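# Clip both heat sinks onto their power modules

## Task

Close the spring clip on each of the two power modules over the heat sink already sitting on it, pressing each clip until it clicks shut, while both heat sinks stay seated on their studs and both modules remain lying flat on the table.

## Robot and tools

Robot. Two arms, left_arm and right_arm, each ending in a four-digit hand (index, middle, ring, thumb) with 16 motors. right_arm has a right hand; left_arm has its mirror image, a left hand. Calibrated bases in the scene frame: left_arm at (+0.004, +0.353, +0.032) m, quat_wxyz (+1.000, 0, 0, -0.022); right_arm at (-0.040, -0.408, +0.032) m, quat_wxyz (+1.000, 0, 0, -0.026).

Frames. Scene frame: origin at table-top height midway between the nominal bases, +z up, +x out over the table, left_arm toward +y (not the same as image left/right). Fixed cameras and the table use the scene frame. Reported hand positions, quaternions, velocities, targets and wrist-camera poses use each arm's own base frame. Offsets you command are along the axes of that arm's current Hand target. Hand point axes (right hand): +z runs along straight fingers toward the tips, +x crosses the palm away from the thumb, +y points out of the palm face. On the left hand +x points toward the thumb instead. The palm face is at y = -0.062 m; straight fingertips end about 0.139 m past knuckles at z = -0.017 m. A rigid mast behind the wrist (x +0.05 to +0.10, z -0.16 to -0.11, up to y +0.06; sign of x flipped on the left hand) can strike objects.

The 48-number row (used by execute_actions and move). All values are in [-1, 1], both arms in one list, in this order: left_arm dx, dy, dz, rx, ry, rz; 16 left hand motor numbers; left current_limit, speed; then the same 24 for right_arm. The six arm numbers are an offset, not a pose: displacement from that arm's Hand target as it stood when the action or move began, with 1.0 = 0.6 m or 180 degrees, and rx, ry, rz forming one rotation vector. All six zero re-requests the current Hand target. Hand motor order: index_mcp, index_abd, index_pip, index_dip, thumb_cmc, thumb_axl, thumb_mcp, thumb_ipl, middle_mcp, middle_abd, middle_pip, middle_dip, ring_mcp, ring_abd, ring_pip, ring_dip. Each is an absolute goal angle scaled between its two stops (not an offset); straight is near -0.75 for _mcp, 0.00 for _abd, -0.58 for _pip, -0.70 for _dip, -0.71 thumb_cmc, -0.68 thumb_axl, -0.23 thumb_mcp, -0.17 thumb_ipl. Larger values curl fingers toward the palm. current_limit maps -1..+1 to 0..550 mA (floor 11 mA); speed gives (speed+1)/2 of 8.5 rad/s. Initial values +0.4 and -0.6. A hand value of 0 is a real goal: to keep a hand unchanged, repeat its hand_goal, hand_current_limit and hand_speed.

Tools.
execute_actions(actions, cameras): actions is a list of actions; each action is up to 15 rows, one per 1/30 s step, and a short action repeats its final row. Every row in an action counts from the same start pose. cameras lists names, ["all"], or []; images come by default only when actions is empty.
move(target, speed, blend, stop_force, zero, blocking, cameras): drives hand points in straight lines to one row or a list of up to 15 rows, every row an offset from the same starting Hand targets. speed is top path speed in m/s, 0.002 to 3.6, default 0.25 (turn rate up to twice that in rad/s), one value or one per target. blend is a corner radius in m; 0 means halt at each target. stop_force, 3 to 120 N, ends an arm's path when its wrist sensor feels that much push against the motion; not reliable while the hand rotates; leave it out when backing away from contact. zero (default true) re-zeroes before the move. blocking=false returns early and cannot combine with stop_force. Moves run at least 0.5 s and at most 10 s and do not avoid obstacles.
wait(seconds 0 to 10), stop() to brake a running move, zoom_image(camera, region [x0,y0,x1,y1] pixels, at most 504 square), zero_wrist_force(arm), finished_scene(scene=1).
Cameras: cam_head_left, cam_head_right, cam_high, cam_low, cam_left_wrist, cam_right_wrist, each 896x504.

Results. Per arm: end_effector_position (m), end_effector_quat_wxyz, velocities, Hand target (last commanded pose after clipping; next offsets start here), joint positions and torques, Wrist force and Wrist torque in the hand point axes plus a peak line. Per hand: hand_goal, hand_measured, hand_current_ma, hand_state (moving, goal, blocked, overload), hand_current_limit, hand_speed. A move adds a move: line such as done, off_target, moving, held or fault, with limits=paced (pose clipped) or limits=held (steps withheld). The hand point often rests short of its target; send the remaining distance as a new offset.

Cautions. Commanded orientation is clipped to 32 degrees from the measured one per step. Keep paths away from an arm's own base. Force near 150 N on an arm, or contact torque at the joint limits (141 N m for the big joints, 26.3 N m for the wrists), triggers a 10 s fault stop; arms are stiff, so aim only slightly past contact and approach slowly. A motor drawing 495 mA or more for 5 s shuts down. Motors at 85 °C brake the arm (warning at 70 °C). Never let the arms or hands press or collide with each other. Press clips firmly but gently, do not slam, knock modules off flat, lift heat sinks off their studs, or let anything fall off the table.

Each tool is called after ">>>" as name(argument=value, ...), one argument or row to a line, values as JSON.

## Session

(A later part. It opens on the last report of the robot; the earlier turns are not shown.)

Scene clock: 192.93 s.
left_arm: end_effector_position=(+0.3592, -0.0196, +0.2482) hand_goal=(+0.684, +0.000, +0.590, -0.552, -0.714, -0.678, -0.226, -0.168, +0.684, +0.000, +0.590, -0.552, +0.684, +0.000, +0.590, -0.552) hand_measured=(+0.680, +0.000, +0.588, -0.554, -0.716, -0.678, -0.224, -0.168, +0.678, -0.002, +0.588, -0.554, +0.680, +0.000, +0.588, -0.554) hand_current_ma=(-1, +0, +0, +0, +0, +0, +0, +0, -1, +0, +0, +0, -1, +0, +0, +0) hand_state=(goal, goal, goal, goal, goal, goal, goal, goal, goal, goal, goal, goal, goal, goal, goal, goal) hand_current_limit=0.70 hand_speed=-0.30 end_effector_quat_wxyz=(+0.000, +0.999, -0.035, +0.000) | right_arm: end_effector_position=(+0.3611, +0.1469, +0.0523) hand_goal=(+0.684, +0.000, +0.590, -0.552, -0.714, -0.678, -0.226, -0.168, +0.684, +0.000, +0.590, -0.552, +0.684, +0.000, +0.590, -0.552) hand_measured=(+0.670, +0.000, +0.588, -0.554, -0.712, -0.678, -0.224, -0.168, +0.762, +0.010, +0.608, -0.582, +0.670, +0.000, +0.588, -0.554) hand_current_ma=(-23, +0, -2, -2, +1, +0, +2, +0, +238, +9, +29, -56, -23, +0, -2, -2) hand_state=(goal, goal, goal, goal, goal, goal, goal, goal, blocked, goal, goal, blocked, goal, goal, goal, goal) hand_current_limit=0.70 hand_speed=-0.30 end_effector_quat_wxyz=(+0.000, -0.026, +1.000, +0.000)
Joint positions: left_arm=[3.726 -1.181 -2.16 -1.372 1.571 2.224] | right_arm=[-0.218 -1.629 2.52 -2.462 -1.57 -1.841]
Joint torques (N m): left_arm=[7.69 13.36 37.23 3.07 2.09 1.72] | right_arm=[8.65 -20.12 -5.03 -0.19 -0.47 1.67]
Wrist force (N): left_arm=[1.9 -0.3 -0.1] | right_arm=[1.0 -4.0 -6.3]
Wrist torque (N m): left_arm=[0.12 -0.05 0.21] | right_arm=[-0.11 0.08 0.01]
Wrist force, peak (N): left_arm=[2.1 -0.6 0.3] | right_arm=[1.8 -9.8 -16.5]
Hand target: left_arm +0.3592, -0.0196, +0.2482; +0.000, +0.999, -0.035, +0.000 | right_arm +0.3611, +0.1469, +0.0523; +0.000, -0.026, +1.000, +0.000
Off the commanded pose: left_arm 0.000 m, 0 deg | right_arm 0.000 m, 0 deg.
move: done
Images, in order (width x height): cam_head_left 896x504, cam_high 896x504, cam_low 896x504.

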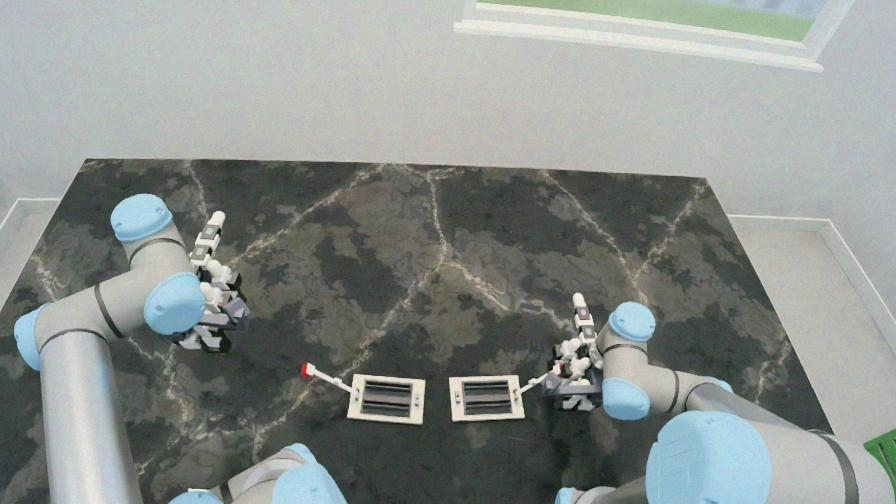

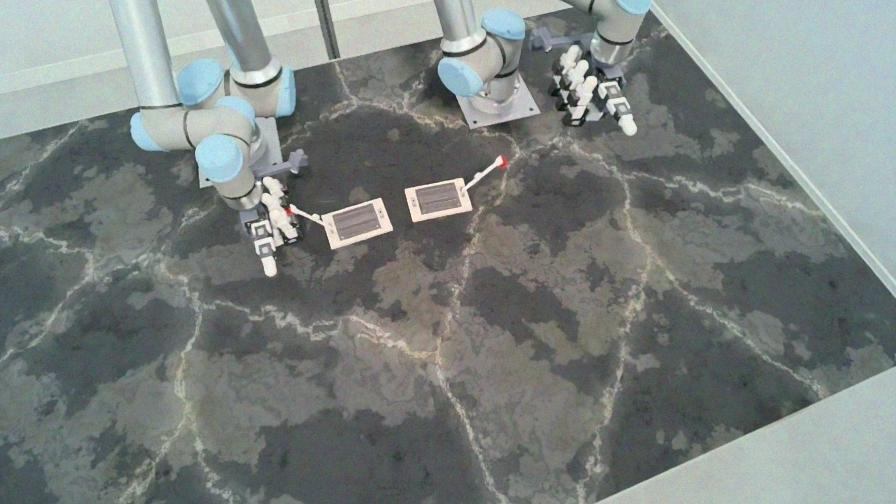

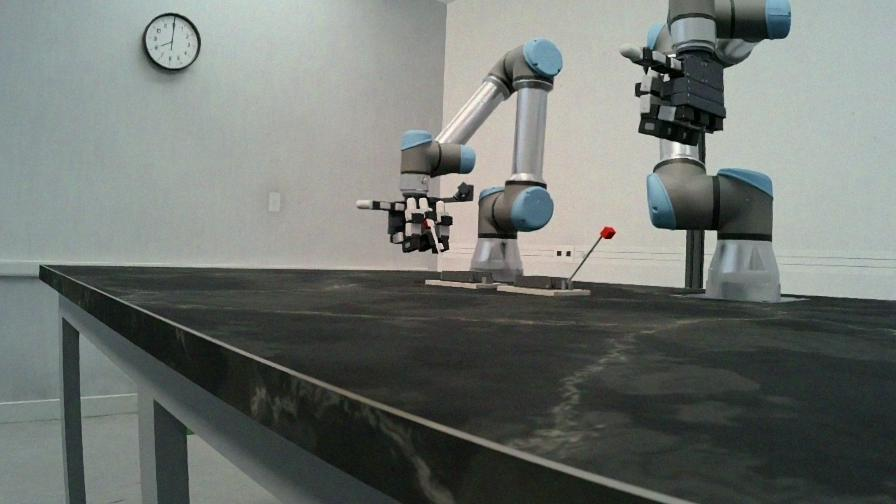

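>>> move(
  target=[0,0,0,0,0,0, 0.685,0,0.591,-0.551,-0.714,-0.678,-0.226,-0.168,0.685,0,0.591,-0.551,0.685,0,0.591,-0.551,0.7,-0.3, 0,0.1,-0.0417,0,0,0, 0.685,0,0.591,-0.551,-0.714,-0.678,-0.226,-0.168,0.685,0,0.591,-0.551,0.685,0,0.591,-0.551,0.7,-0.3],
  speed=0.12,
  stop_force=20,
  cameras=["cam_head_left","cam_high","cam_low"],
)

>>> zoom_image(
  camera="cam_low",
  region=[370, 190, 530, 300],
)

>>> zoom_image(
  camera="cam_high",
  region=[240, 160, 400, 280],
)

Scene clock: 209.33 s.
left_arm: end_effector_position=(+0.3592, -0.0196, +0.2482) hand_goal=(+0.684, +0.000, +0.590, -0.552, -0.714, -0.678, -0.226, -0.168, +0.684, +0.000, +0.590, -0.552, +0.684, +0.000, +0.590, -0.552) hand_measured=(+0.680, +0.000, +0.588, -0.554, -0.716, -0.678, -0.224, -0.168, +0.678, -0.002, +0.588, -0.554, +0.680, +0.000, +0.588, -0.554) hand_current_ma=(-1, +0, +0, +0, +0, +0, +0, +0, -1, +0, +0, +0, -1, +0, +0, +0) hand_state=(goal, goal, goal, goal, goal, goal, goal, goal, goal, goal, goal, goal, goal, goal, goal, goal) hand_current_limit=0.70 hand_speed=-0.30 end_effector_quat_wxyz=(+0.000, +0.999, -0.035, +0.000) | right_arm: end_effector_position=(+0.3580, +0.2068, +0.0774) hand_goal=(+0.684, +0.000, +0.590, -0.552, -0.714, -0.678, -0.226, -0.168, +0.684, +0.000, +0.590, -0.552, +0.684, +0.000, +0.590, -0.552) hand_measured=(+0.670, +0.000, +0.588, -0.554, -0.712, -0.678, -0.224, -0.168, +0.684, +0.002, +0.594, -0.556, +0.670, +0.000, +0.588, -0.554) hand_current_ma=(-23, +0, -2, -2, +1, +0, +3, +0, +0, +2, +2, -2, -23, +0, -2, -2) hand_state=(goal, goal, goal, goal, goal, goal, goal, goal, goal, goal, goal, goal, goal, goal, goal, goal) hand_current_limit=0.70 hand_speed=-0.30 end_effector_quat_wxyz=(+0.000, -0.026, +1.000, +0.000)
Joint positions: left_arm=[3.726 -1.181 -2.16 -1.372 1.571 2.224] | right_arm=[-0.038 -1.667 2.457 -2.361 -1.57 -1.661]
Joint torques (N m): left_arm=[2.08 8.07 37.64 1.81 2.05 0.11] | right_arm=[7.5 -3.51 -8.11 -1.24 0.73 1.47]
Wrist force (N): left_arm=[1.9 -0.6 -0.1] | right_arm=[0.1 -0.6 -1.0]
Wrist torque (N m): left_arm=[0.10 -0.05 0.21] | right_arm=[0.08 0.00 0.10]
Wrist force, peak (N): left_arm=[2.2 -0.6 0.0] | right_arm=[0.6 -8.3 -15.1]
Hand target: left_arm +0.3592, -0.0196, +0.2482; +0.000, +0.999, -0.035, +0.000 | right_arm +0.3579, +0.2068, +0.0774; +0.000, -0.026, +1.000, +0.000
Off the commanded pose: left_arm 0.000 m, 0 deg | right_arm 0.000 m, 0 deg.
move: done
Images, in order (width x height): cam_head_left 896x504, cam_high 896x504, cam_low 896x504.

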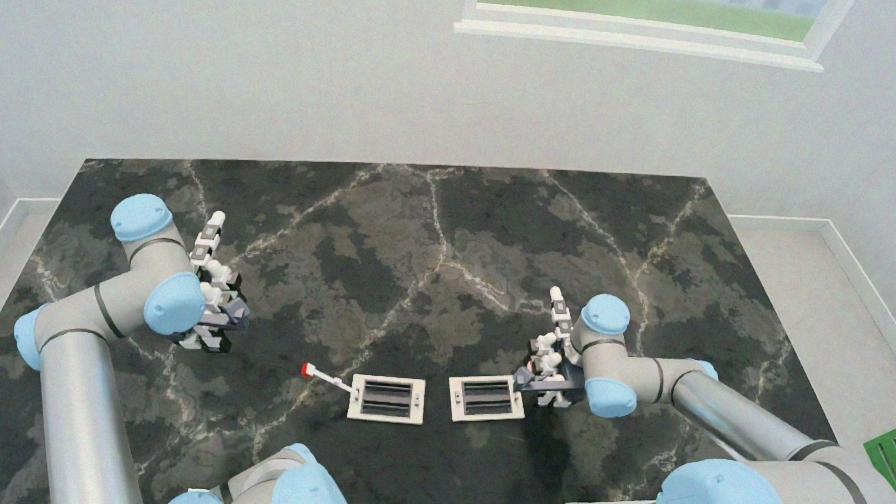

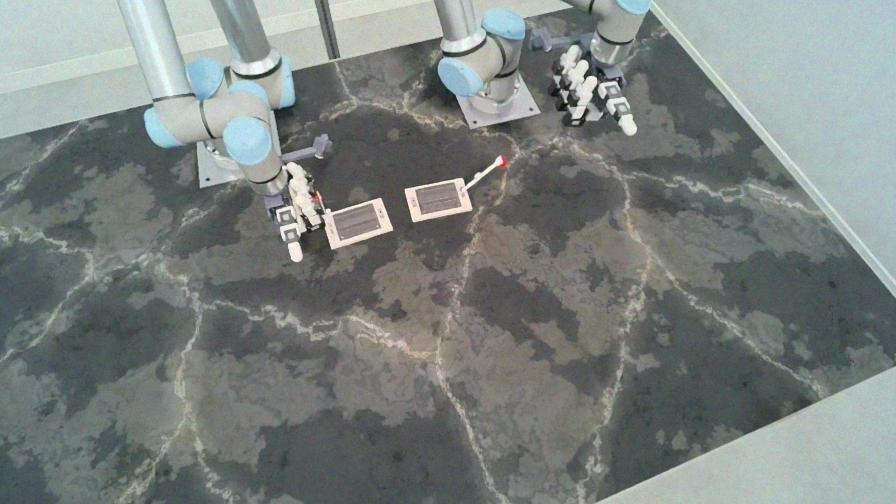

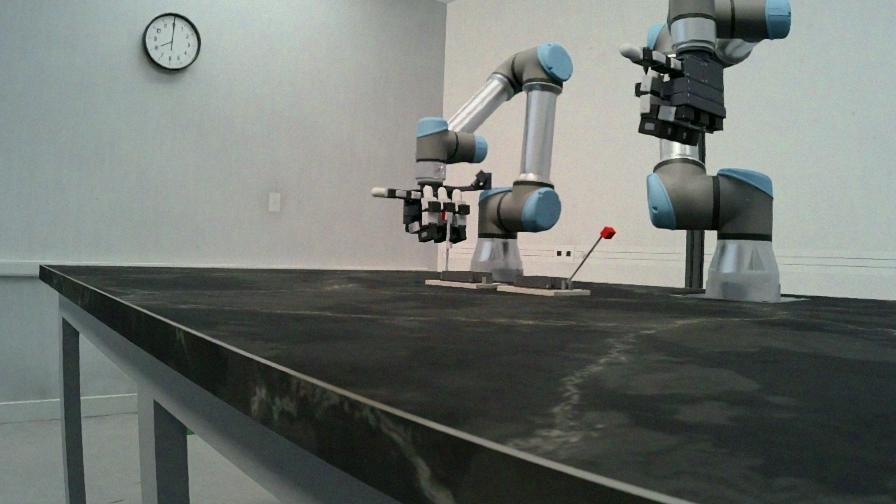

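Scaled by 3.150.

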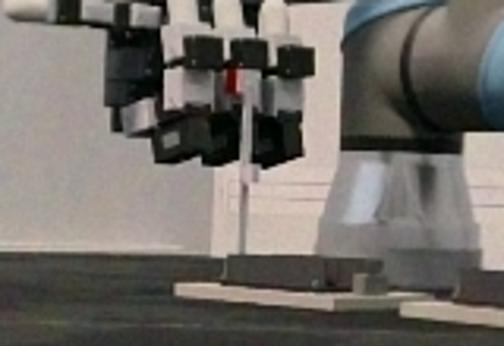

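Scaled by 3.150.

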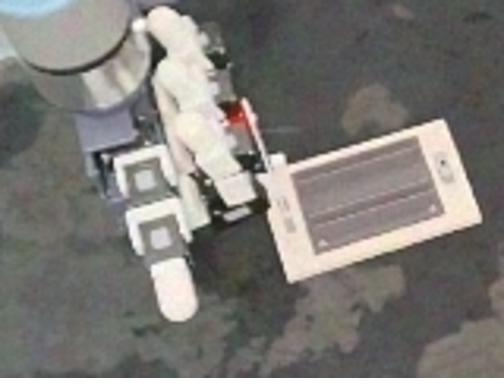

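>>> move(
  target=[0,0,0,0,0,0, 0.685,0,0.591,-0.551,-0.714,-0.678,-0.226,-0.168,0.685,0,0.591,-0.551,0.685,0,0.591,-0.551,0.7,-0.3, 0,0.15,0.025,0,0,0, 0.685,0,0.591,-0.551,-0.714,-0.678,-0.226,-0.168,0.685,0,0.591,-0.551,0.685,0,0.591,-0.551,0.7,-0.3],
  speed=0.12,
  stop_force=20,
  cameras=["cam_head_left","cam_high","cam_low"],
)

>>> zoom_image(
  camera="cam_low",
  region=[370, 190, 530, 300],
)

>>> zoom_image(
  camera="cam_high",
  region=[240, 160, 400, 280],
)

Scene clock: 228.47 s.
left_arm: end_effector_position=(+0.3592, -0.0196, +0.2482) hand_goal=(+0.684, +0.000, +0.590, -0.552, -0.714, -0.678, -0.226, -0.168, +0.684, +0.000, +0.590, -0.552, +0.684, +0.000, +0.590, -0.552) hand_measured=(+0.680, +0.000, +0.588, -0.554, -0.716, -0.678, -0.224, -0.168, +0.678, -0.002, +0.588, -0.554, +0.680, +0.000, +0.588, -0.554) hand_current_ma=(-1, +0, +0, +0, +0, +0, +0, +0, -1, +0, +0, +0, -1, +0, +0, +0) hand_state=(goal, goal, goal, goal, goal, goal, goal, goal, goal, goal, goal, goal, goal, goal, goal, goal) hand_current_limit=0.70 hand_speed=-0.30 end_effector_quat_wxyz=(+0.000, +0.999, -0.035, +0.000) | right_arm: end_effector_position=(+0.3533, +0.2967, +0.0625) hand_goal=(+0.684, +0.000, +0.590, -0.552, -0.714, -0.678, -0.226, -0.168, +0.684, +0.000, +0.590, -0.552, +0.684, +0.000, +0.590, -0.552) hand_measured=(+0.670, +0.000, +0.588, -0.554, -0.712, -0.678, -0.224, -0.168, +0.680, +0.002, +0.592, -0.554, +0.670, +0.000, +0.588, -0.554) hand_current_ma=(-23, +0, -2, -2, +1, +0, +3, +0, -5, +1, +2, -2, -23, +0, -2, -2) hand_state=(goal, goal, goal, goal, goal, goal, goal, goal, goal, goal, goal, goal, goal, goal, goal, goal) hand_current_limit=0.70 hand_speed=-0.30 end_effector_quat_wxyz=(+0.000, -0.026, +1.000, +0.000)
Joint positions: left_arm=[3.726 -1.181 -2.16 -1.372 1.571 2.224] | right_arm=[0.217 -1.536 2.389 -2.424 -1.57 -1.406]
Joint torques (N m): left_arm=[-1.2 1.83 37.34 1.2 2.03 -1.8] | right_arm=[2.78 -24.97 -7.8 -0.82 0.52 1.29]
Wrist force (N): left_arm=[2.1 -0.5 0.0] | right_arm=[-0.3 -0.5 0.1]
Wrist torque (N m): left_arm=[0.09 -0.07 0.23] | right_arm=[0.05 0.02 0.06]
Wrist force, peak (N): left_arm=[2.3 -0.4 0.3] | right_arm=[-0.2 -1.8 -4.0]
Hand target: left_arm +0.3592, -0.0196, +0.2482; +0.000, +0.999, -0.035, +0.000 | right_arm +0.3533, +0.2967, +0.0625; +0.000, -0.026, +1.000, +0.000
Off the commanded pose: left_arm 0.000 m, 0 deg | right_arm 0.000 m, 0 deg.
move: done
Images, in order (width x height): cam_head_left 896x504, cam_high 896x504, cam_low 896x504.

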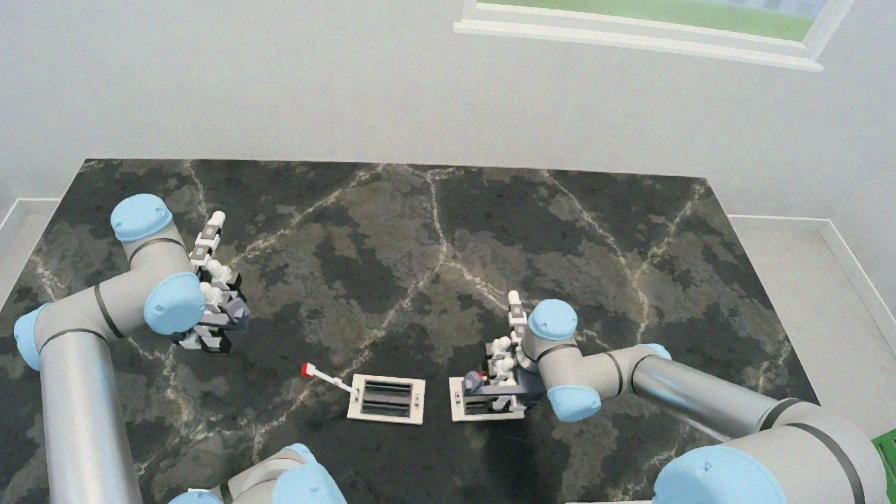

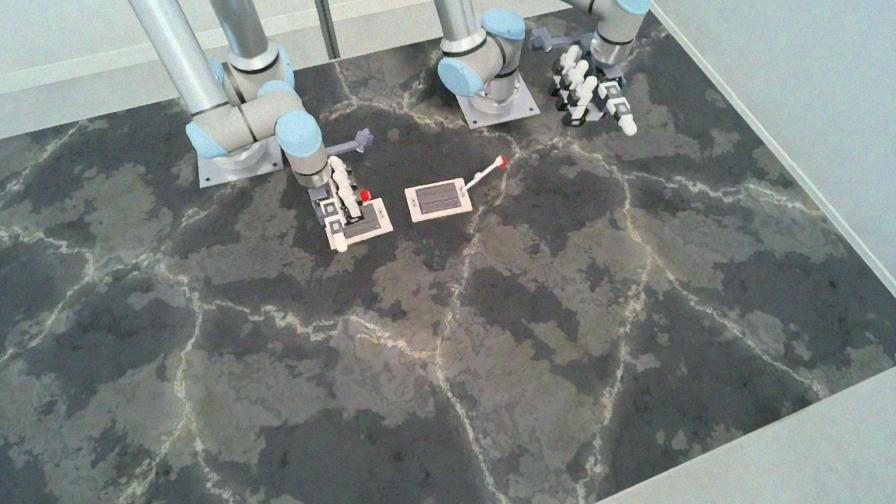

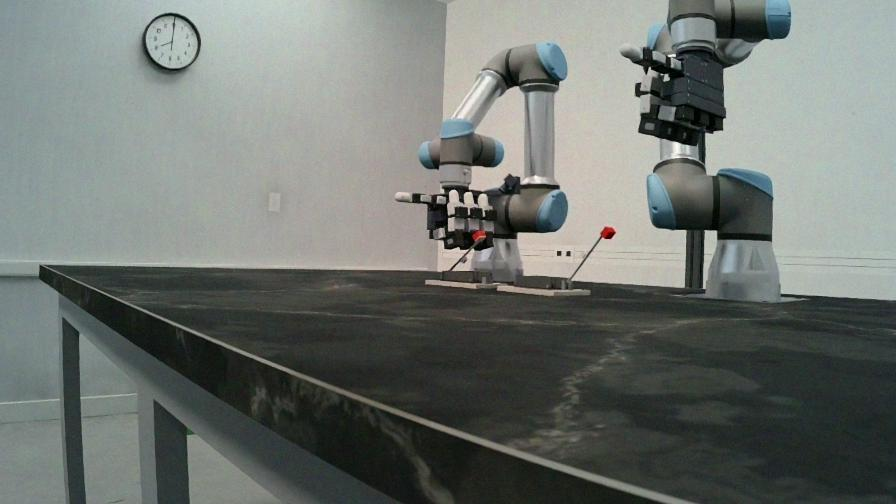

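Scaled by 3.150.

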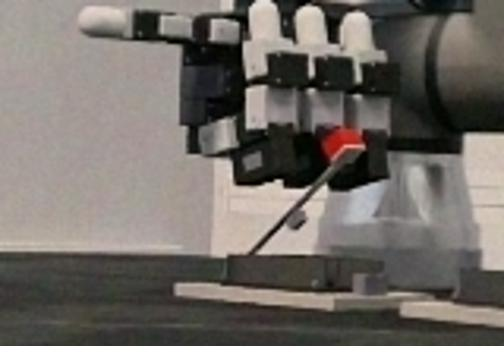

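Scaled by 3.150.

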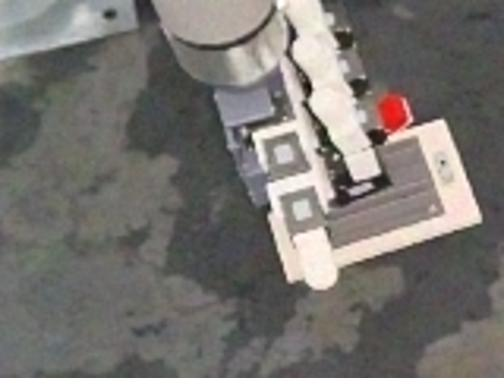

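>>> zoom_image(
  camera="cam_high",
  region=[310, 140, 400, 250],
)

>>> zoom_image(
  camera="cam_head_left",
  region=[440, 320, 560, 430],
)

>>> zoom_image(
  camera="cam_low",
  region=[420, 180, 520, 290],
)

Scaled by 4.582.

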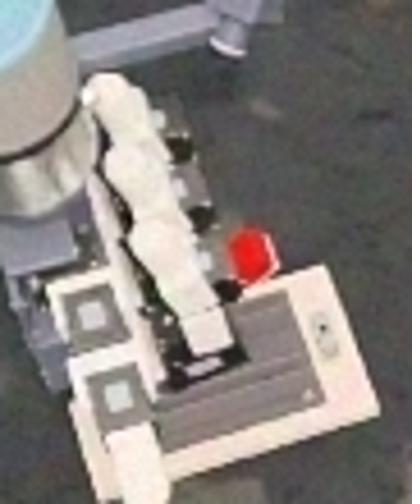

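Scaled by 4.200.

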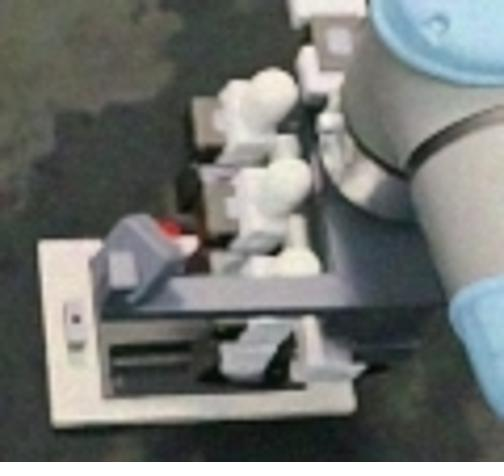

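Scaled by 4.582.

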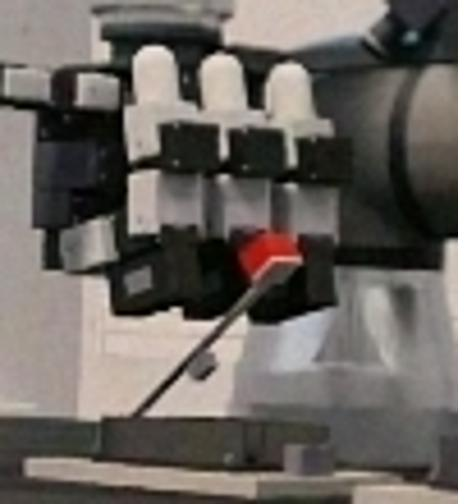

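>>> move(
  target=[
    [0,0,0,0,0,0, 0.685,0,0.591,-0.551,-0.714,-0.678,-0.226,-0.168,0.685,0,0.591,-0.551,0.685,0,0.591,-0.551,0.7,-0.3, 0,-0.0667,0,0,0,0, 0.685,0,0.591,-0.551,-0.714,-0.678,-0.226,-0.168,0.685,0,0.591,-0.551,0.685,0,0.591,-0.551,0.7,-0.3],
    [0,0,0,0,0,0, 0.685,0,0.591,-0.551,-0.714,-0.678,-0.226,-0.168,0.685,0,0.591,-0.551,0.685,0,0.591,-0.551,0.7,-0.3, -0.0167,-0.0667,-0.125,0,0,0, 0.685,0,0.591,-0.551,-0.714,-0.678,-0.226,-0.168,0.685,0,0.591,-0.551,0.685,0,0.591,-0.551,0.7,-0.3],
    [0,0,0,0,0,0, 0.685,0,0.591,-0.551,-0.714,-0.678,-0.226,-0.168,0.685,0,0.591,-0.551,0.685,0,0.591,-0.551,0.7,-0.3, -0.0167,0.1033,-0.125,0,0,0, 0.685,0,0.591,-0.551,-0.714,-0.678,-0.226,-0.168,0.685,0,0.591,-0.551,0.685,0,0.591,-0.551,0.7,-0.3],
  ],
  speed=0.2,
  blend=[0.008, 0.01, 0],
  cameras=["cam_head_left","cam_head_right","cam_high","cam_low"],
)

>>> zoom_image(
  camera="cam_low",
  region=[420, 180, 520, 290],
)

>>> zoom_image(
  camera="cam_high",
  region=[310, 140, 400, 250],
)

>>> zoom_image(
  camera="cam_head_left",
  region=[420, 310, 560, 430],
)

Scene clock: 283.50 s.
left_arm: end_effector_position=(+0.3592, -0.0196, +0.2482) hand_goal=(+0.684, +0.000, +0.590, -0.552, -0.714, -0.678, -0.226, -0.168, +0.684, +0.000, +0.590, -0.552, +0.684, +0.000, +0.590, -0.552) hand_measured=(+0.680, +0.000, +0.588, -0.554, -0.716, -0.678, -0.224, -0.168, +0.678, -0.002, +0.588, -0.554, +0.680, +0.000, +0.588, -0.554) hand_current_ma=(-1, +0, +0, +0, +0, +0, +0, +0, -1, +0, +0, +0, -1, +0, +0, +0) hand_state=(goal, goal, goal, goal, goal, goal, goal, goal, goal, goal, goal, goal, goal, goal, goal, goal) hand_current_limit=0.70 hand_speed=-0.30 end_effector_quat_wxyz=(+0.000, +0.999, -0.035, +0.000) | right_arm: end_effector_position=(+0.3601, +0.3590, +0.1375) hand_goal=(+0.684, +0.000, +0.590, -0.552, -0.714, -0.678, -0.226, -0.168, +0.684, +0.000, +0.590, -0.552, +0.684, +0.000, +0.590, -0.552) hand_measured=(+0.670, +0.000, +0.588, -0.554, -0.714, -0.678, -0.222, -0.168, +0.678, +0.002, +0.592, -0.554, +0.670, +0.000, +0.588, -0.554) hand_current_ma=(-22, +0, -1, -2, +0, +0, +3, +0, -6, +1, +1, -2, -23, +0, -2, -2) hand_state=(goal, goal, goal, goal, goal, goal, goal, goal, goal, goal, goal, goal, goal, goal, goal, goal) hand_current_limit=0.70 hand_speed=-0.30 end_effector_quat_wxyz=(+0.000, -0.026, +1.000, +0.000)
Joint positions: left_arm=[3.726 -1.181 -2.16 -1.372 1.571 2.224] | right_arm=[0.364 -1.589 2.186 -2.168 -1.57 -1.259]
Joint torques (N m): left_arm=[-5.14 0.62 35.26 1.19 2.1 -1.9] | right_arm=[7.46 -17.09 -18.52 -0.88 0.43 1.03]
Wrist force (N): left_arm=[2.0 -0.4 0.0] | right_arm=[-0.4 -0.4 -0.1]
Wrist torque (N m): left_arm=[0.10 -0.06 0.22] | right_arm=[0.08 0.05 0.04]
Wrist force, peak (N): left_arm=[2.2 -0.2 -0.2] | right_arm=[-0.4 -2.5 1.2]
Hand target: left_arm +0.3592, -0.0196, +0.2482; +0.000, +0.999, -0.035, +0.000 | right_arm +0.3600, +0.3590, +0.1375; +0.000, -0.026, +1.000, +0.000
Off the commanded pose: left_arm 0.000 m, 0 deg | right_arm 0.000 m, 0 deg.
move: done
Images, in order (width x height): cam_head_left 896x504, cam_head_right 896x504, cam_high 896x504, cam_low 896x504.

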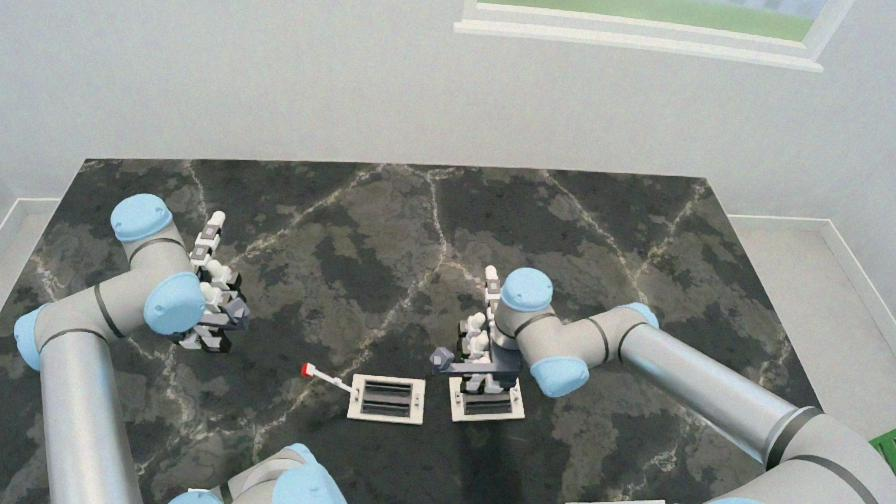

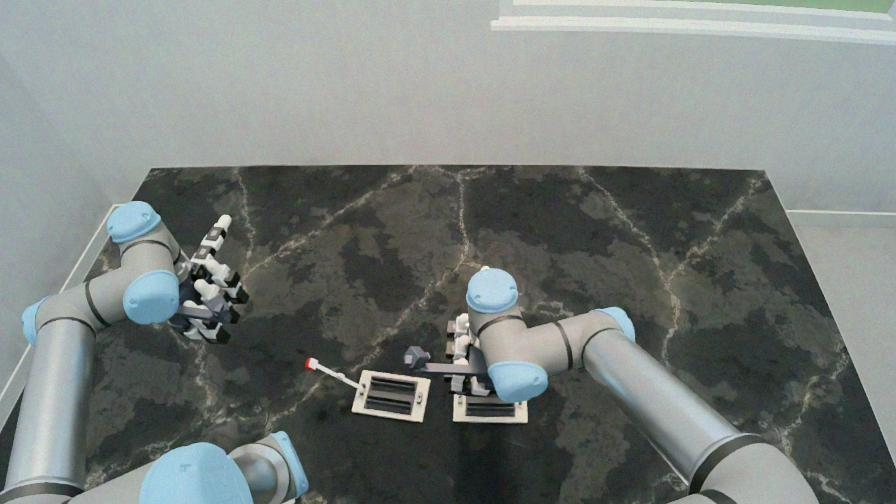

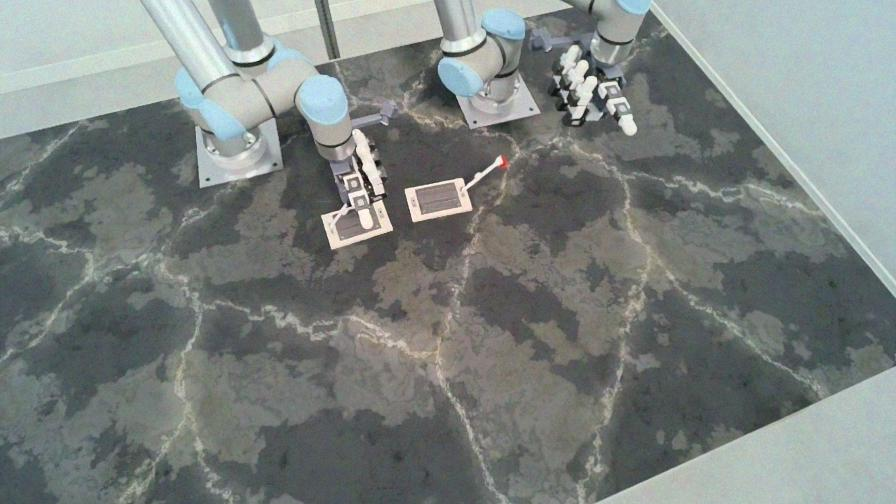

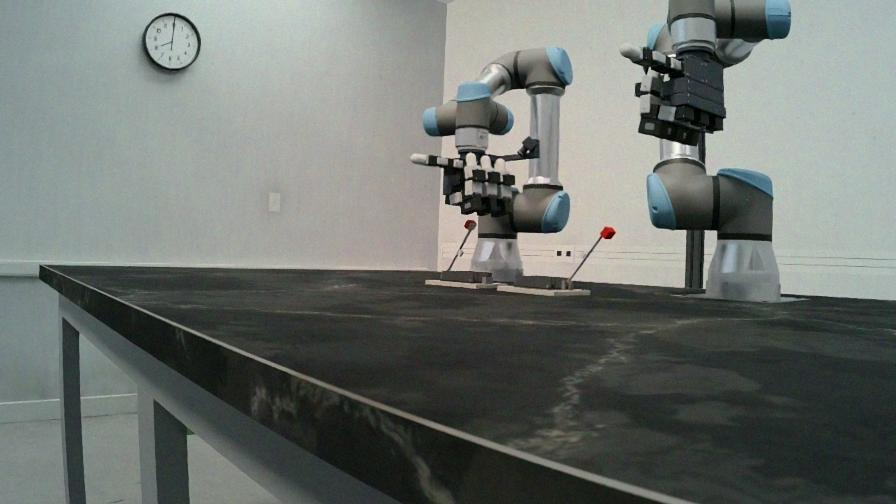

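Scaled by 4.582.

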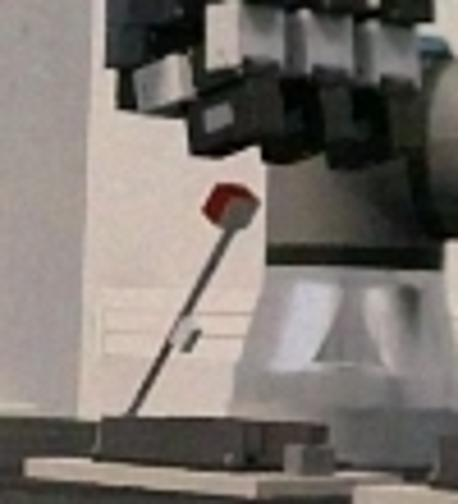

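Scaled by 4.582.

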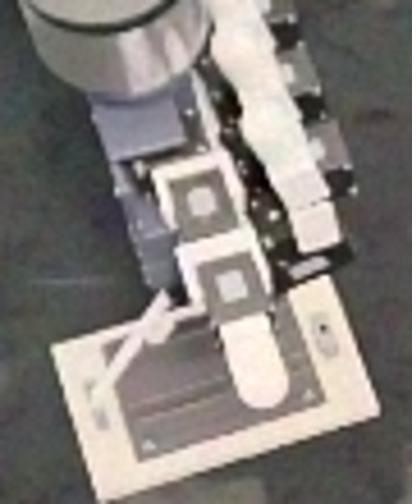

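Scaled by 3.600.

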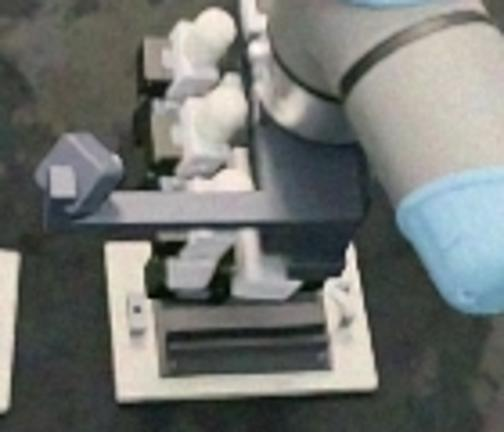

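>>> move(
  target=[
    [0,0,0,0,0,0, 0.685,0,0.591,-0.551,-0.714,-0.678,-0.226,-0.168,0.685,0,0.591,-0.551,0.685,0,0.591,-0.551,0.7,-0.3, -0.02,0,0.0342,0,0,0, 0.685,0,0.591,-0.551,-0.714,-0.678,-0.226,-0.168,0.685,0,0.591,-0.551,0.685,0,0.591,-0.551,0.7,-0.3],
    [0,0,0,0,0,0, 0.685,0,0.591,-0.551,-0.714,-0.678,-0.226,-0.168,0.685,0,0.591,-0.551,0.685,0,0.591,-0.551,0.7,-0.3, -0.02,0.0167,0.0708,0,0,0, 0.685,0,0.591,-0.551,-0.714,-0.678,-0.226,-0.168,0.685,0,0.591,-0.551,0.685,0,0.591,-0.551,0.7,-0.3],
    [0,0,0,0,0,0, 0.685,0,0.591,-0.551,-0.714,-0.678,-0.226,-0.168,0.685,0,0.591,-0.551,0.685,0,0.591,-0.551,0.7,-0.3, -0.02,0.0467,0.1158,0,0,0, 0.685,0,0.591,-0.551,-0.714,-0.678,-0.226,-0.168,0.685,0,0.591,-0.551,0.685,0,0.591,-0.551,0.7,-0.3],
    [0,0,0,0,0,0, 0.685,0,0.591,-0.551,-0.714,-0.678,-0.226,-0.168,0.685,0,0.591,-0.551,0.685,0,0.591,-0.551,0.7,-0.3, -0.02,0.0683,0.1675,0,0,0, 0.685,0,0.591,-0.551,-0.714,-0.678,-0.226,-0.168,0.685,0,0.591,-0.551,0.685,0,0.591,-0.551,0.7,-0.3],
  ],
  speed=0.08,
  blend=[0.008, 0.008, 0.008, 0],
  stop_force=25,
  cameras=["cam_head_left","cam_high","cam_low","cam_right_wrist"],
)

>>> zoom_image(
  camera="cam_low",
  region=[420, 200, 520, 300],
)

>>> zoom_image(
  camera="cam_high",
  region=[310, 140, 410, 250],
)

Scene clock: 307.87 s.
left_arm: end_effector_position=(+0.3592, -0.0196, +0.2482) hand_goal=(+0.684, +0.000, +0.590, -0.552, -0.714, -0.678, -0.226, -0.168, +0.684, +0.000, +0.590, -0.552, +0.684, +0.000, +0.590, -0.552) hand_measured=(+0.680, +0.000, +0.588, -0.554, -0.716, -0.678, -0.224, -0.168, +0.678, -0.002, +0.588, -0.554, +0.680, +0.000, +0.588, -0.554) hand_current_ma=(-1, +0, +0, +0, +0, +0, +0, +0, -1, +0, +0, +0, -1, +0, +0, +0) hand_state=(goal, goal, goal, goal, goal, goal, goal, goal, goal, goal, goal, goal, goal, goal, goal, goal) hand_current_limit=0.70 hand_speed=-0.30 end_effector_quat_wxyz=(+0.000, +0.999, -0.035, +0.000) | right_arm: end_effector_position=(+0.3699, +0.4007, +0.0371) hand_goal=(+0.684, +0.000, +0.590, -0.552, -0.714, -0.678, -0.226, -0.168, +0.684, +0.000, +0.590, -0.552, +0.684, +0.000, +0.590, -0.552) hand_measured=(+0.670, +0.000, +0.588, -0.554, -0.714, -0.678, -0.222, -0.168, +0.678, +0.002, +0.592, -0.554, +0.670, +0.000, +0.588, -0.554) hand_current_ma=(-22, +0, -1, -2, +0, +0, +3, +0, -6, +1, +1, -2, -23, +0, -2, -2) hand_state=(goal, goal, goal, goal, goal, goal, goal, goal, goal, goal, goal, goal, goal, goal, goal, goal) hand_current_limit=0.70 hand_speed=-0.30 end_effector_quat_wxyz=(+0.000, -0.026, +1.000, +0.000)
Joint positions: left_arm=[3.726 -1.181 -2.16 -1.372 1.571 2.224] | right_arm=[0.443 -1.313 2.211 -2.47 -1.57 -1.18]
Joint torques (N m): left_arm=[-7.36 1.59 35.63 1 2.3 -2.02] | right_arm=[-13.28 -20.56 -23.38 -4.12 -0.96 -1.82]
Wrist force (N): left_arm=[1.9 -0.4 0.1] | right_arm=[-0.6 -0.4 -0.2]
Wrist torque (N m): left_arm=[0.10 -0.04 0.21] | right_arm=[0.09 0.09 -0.04]
Wrist force, peak (N): left_arm=[2.2 -0.5 0.2] | right_arm=[-0.5 -0.9 -0.1]
Hand target: left_arm +0.3592, -0.0196, +0.2482; +0.000, +0.999, -0.035, +0.000 | right_arm +0.3699, +0.4007, +0.0371; +0.000, -0.026, +1.000, +0.000
Off the commanded pose: left_arm 0.000 m, 0 deg | right_arm 0.000 m, 0 deg.
move: done
camera_calibration:
cam_right_wrist: T_world_to_cam=[[0.736369, 0.675643, -0.0356063, -0.503599], [0.508432, -0.517873, 0.687972, -0.0461001], [0.446384, -0.524704, -0.724864, 0.200386], [0, 0, 0, 1]] pos_world=[0.304824, 0.421523, 0.159037]
Images, in order (width x height): cam_head_left 896x504, cam_high 896x504, cam_low 896x504, cam_right_wrist 896x504.

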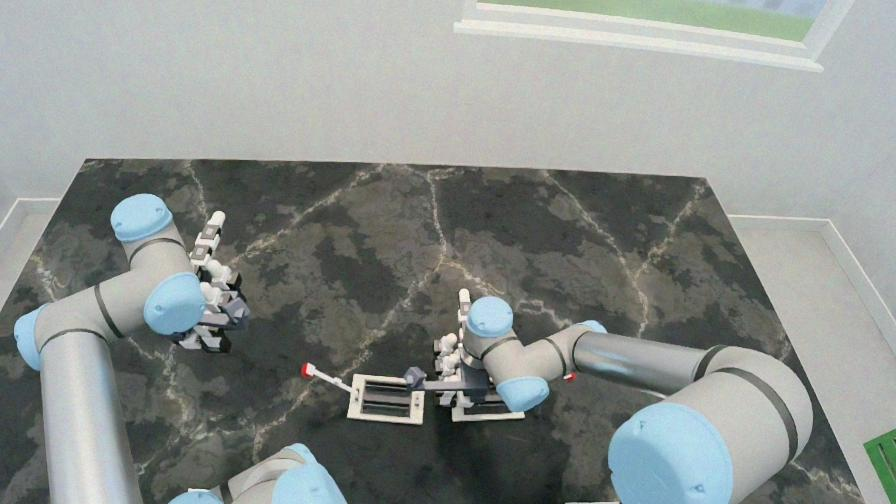

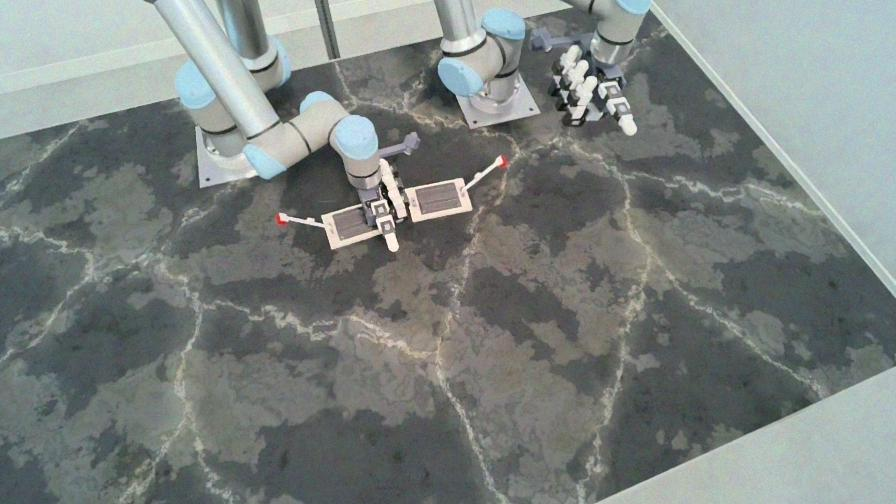

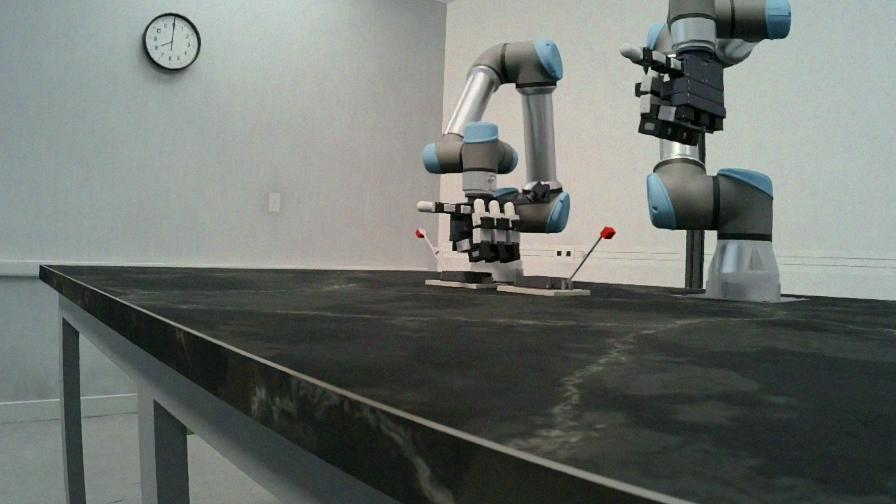

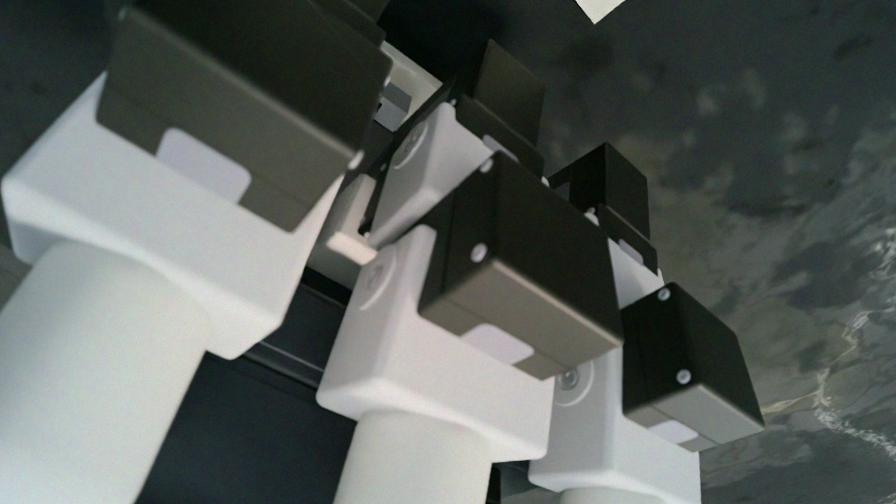

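Scaled by 5.040.

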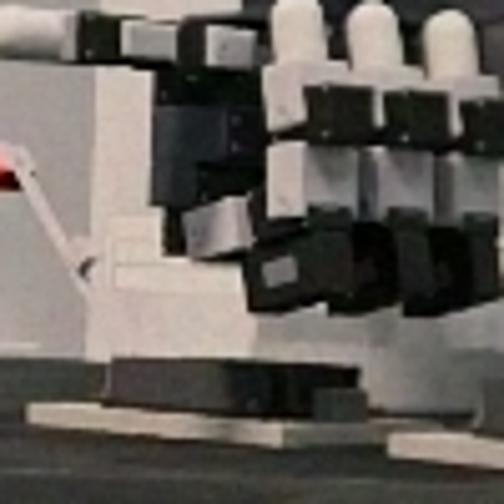

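Scaled by 4.582.

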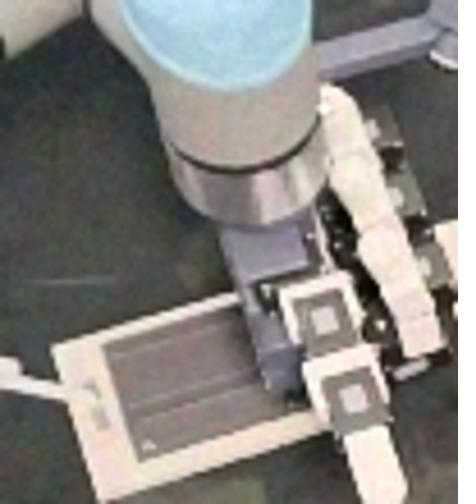

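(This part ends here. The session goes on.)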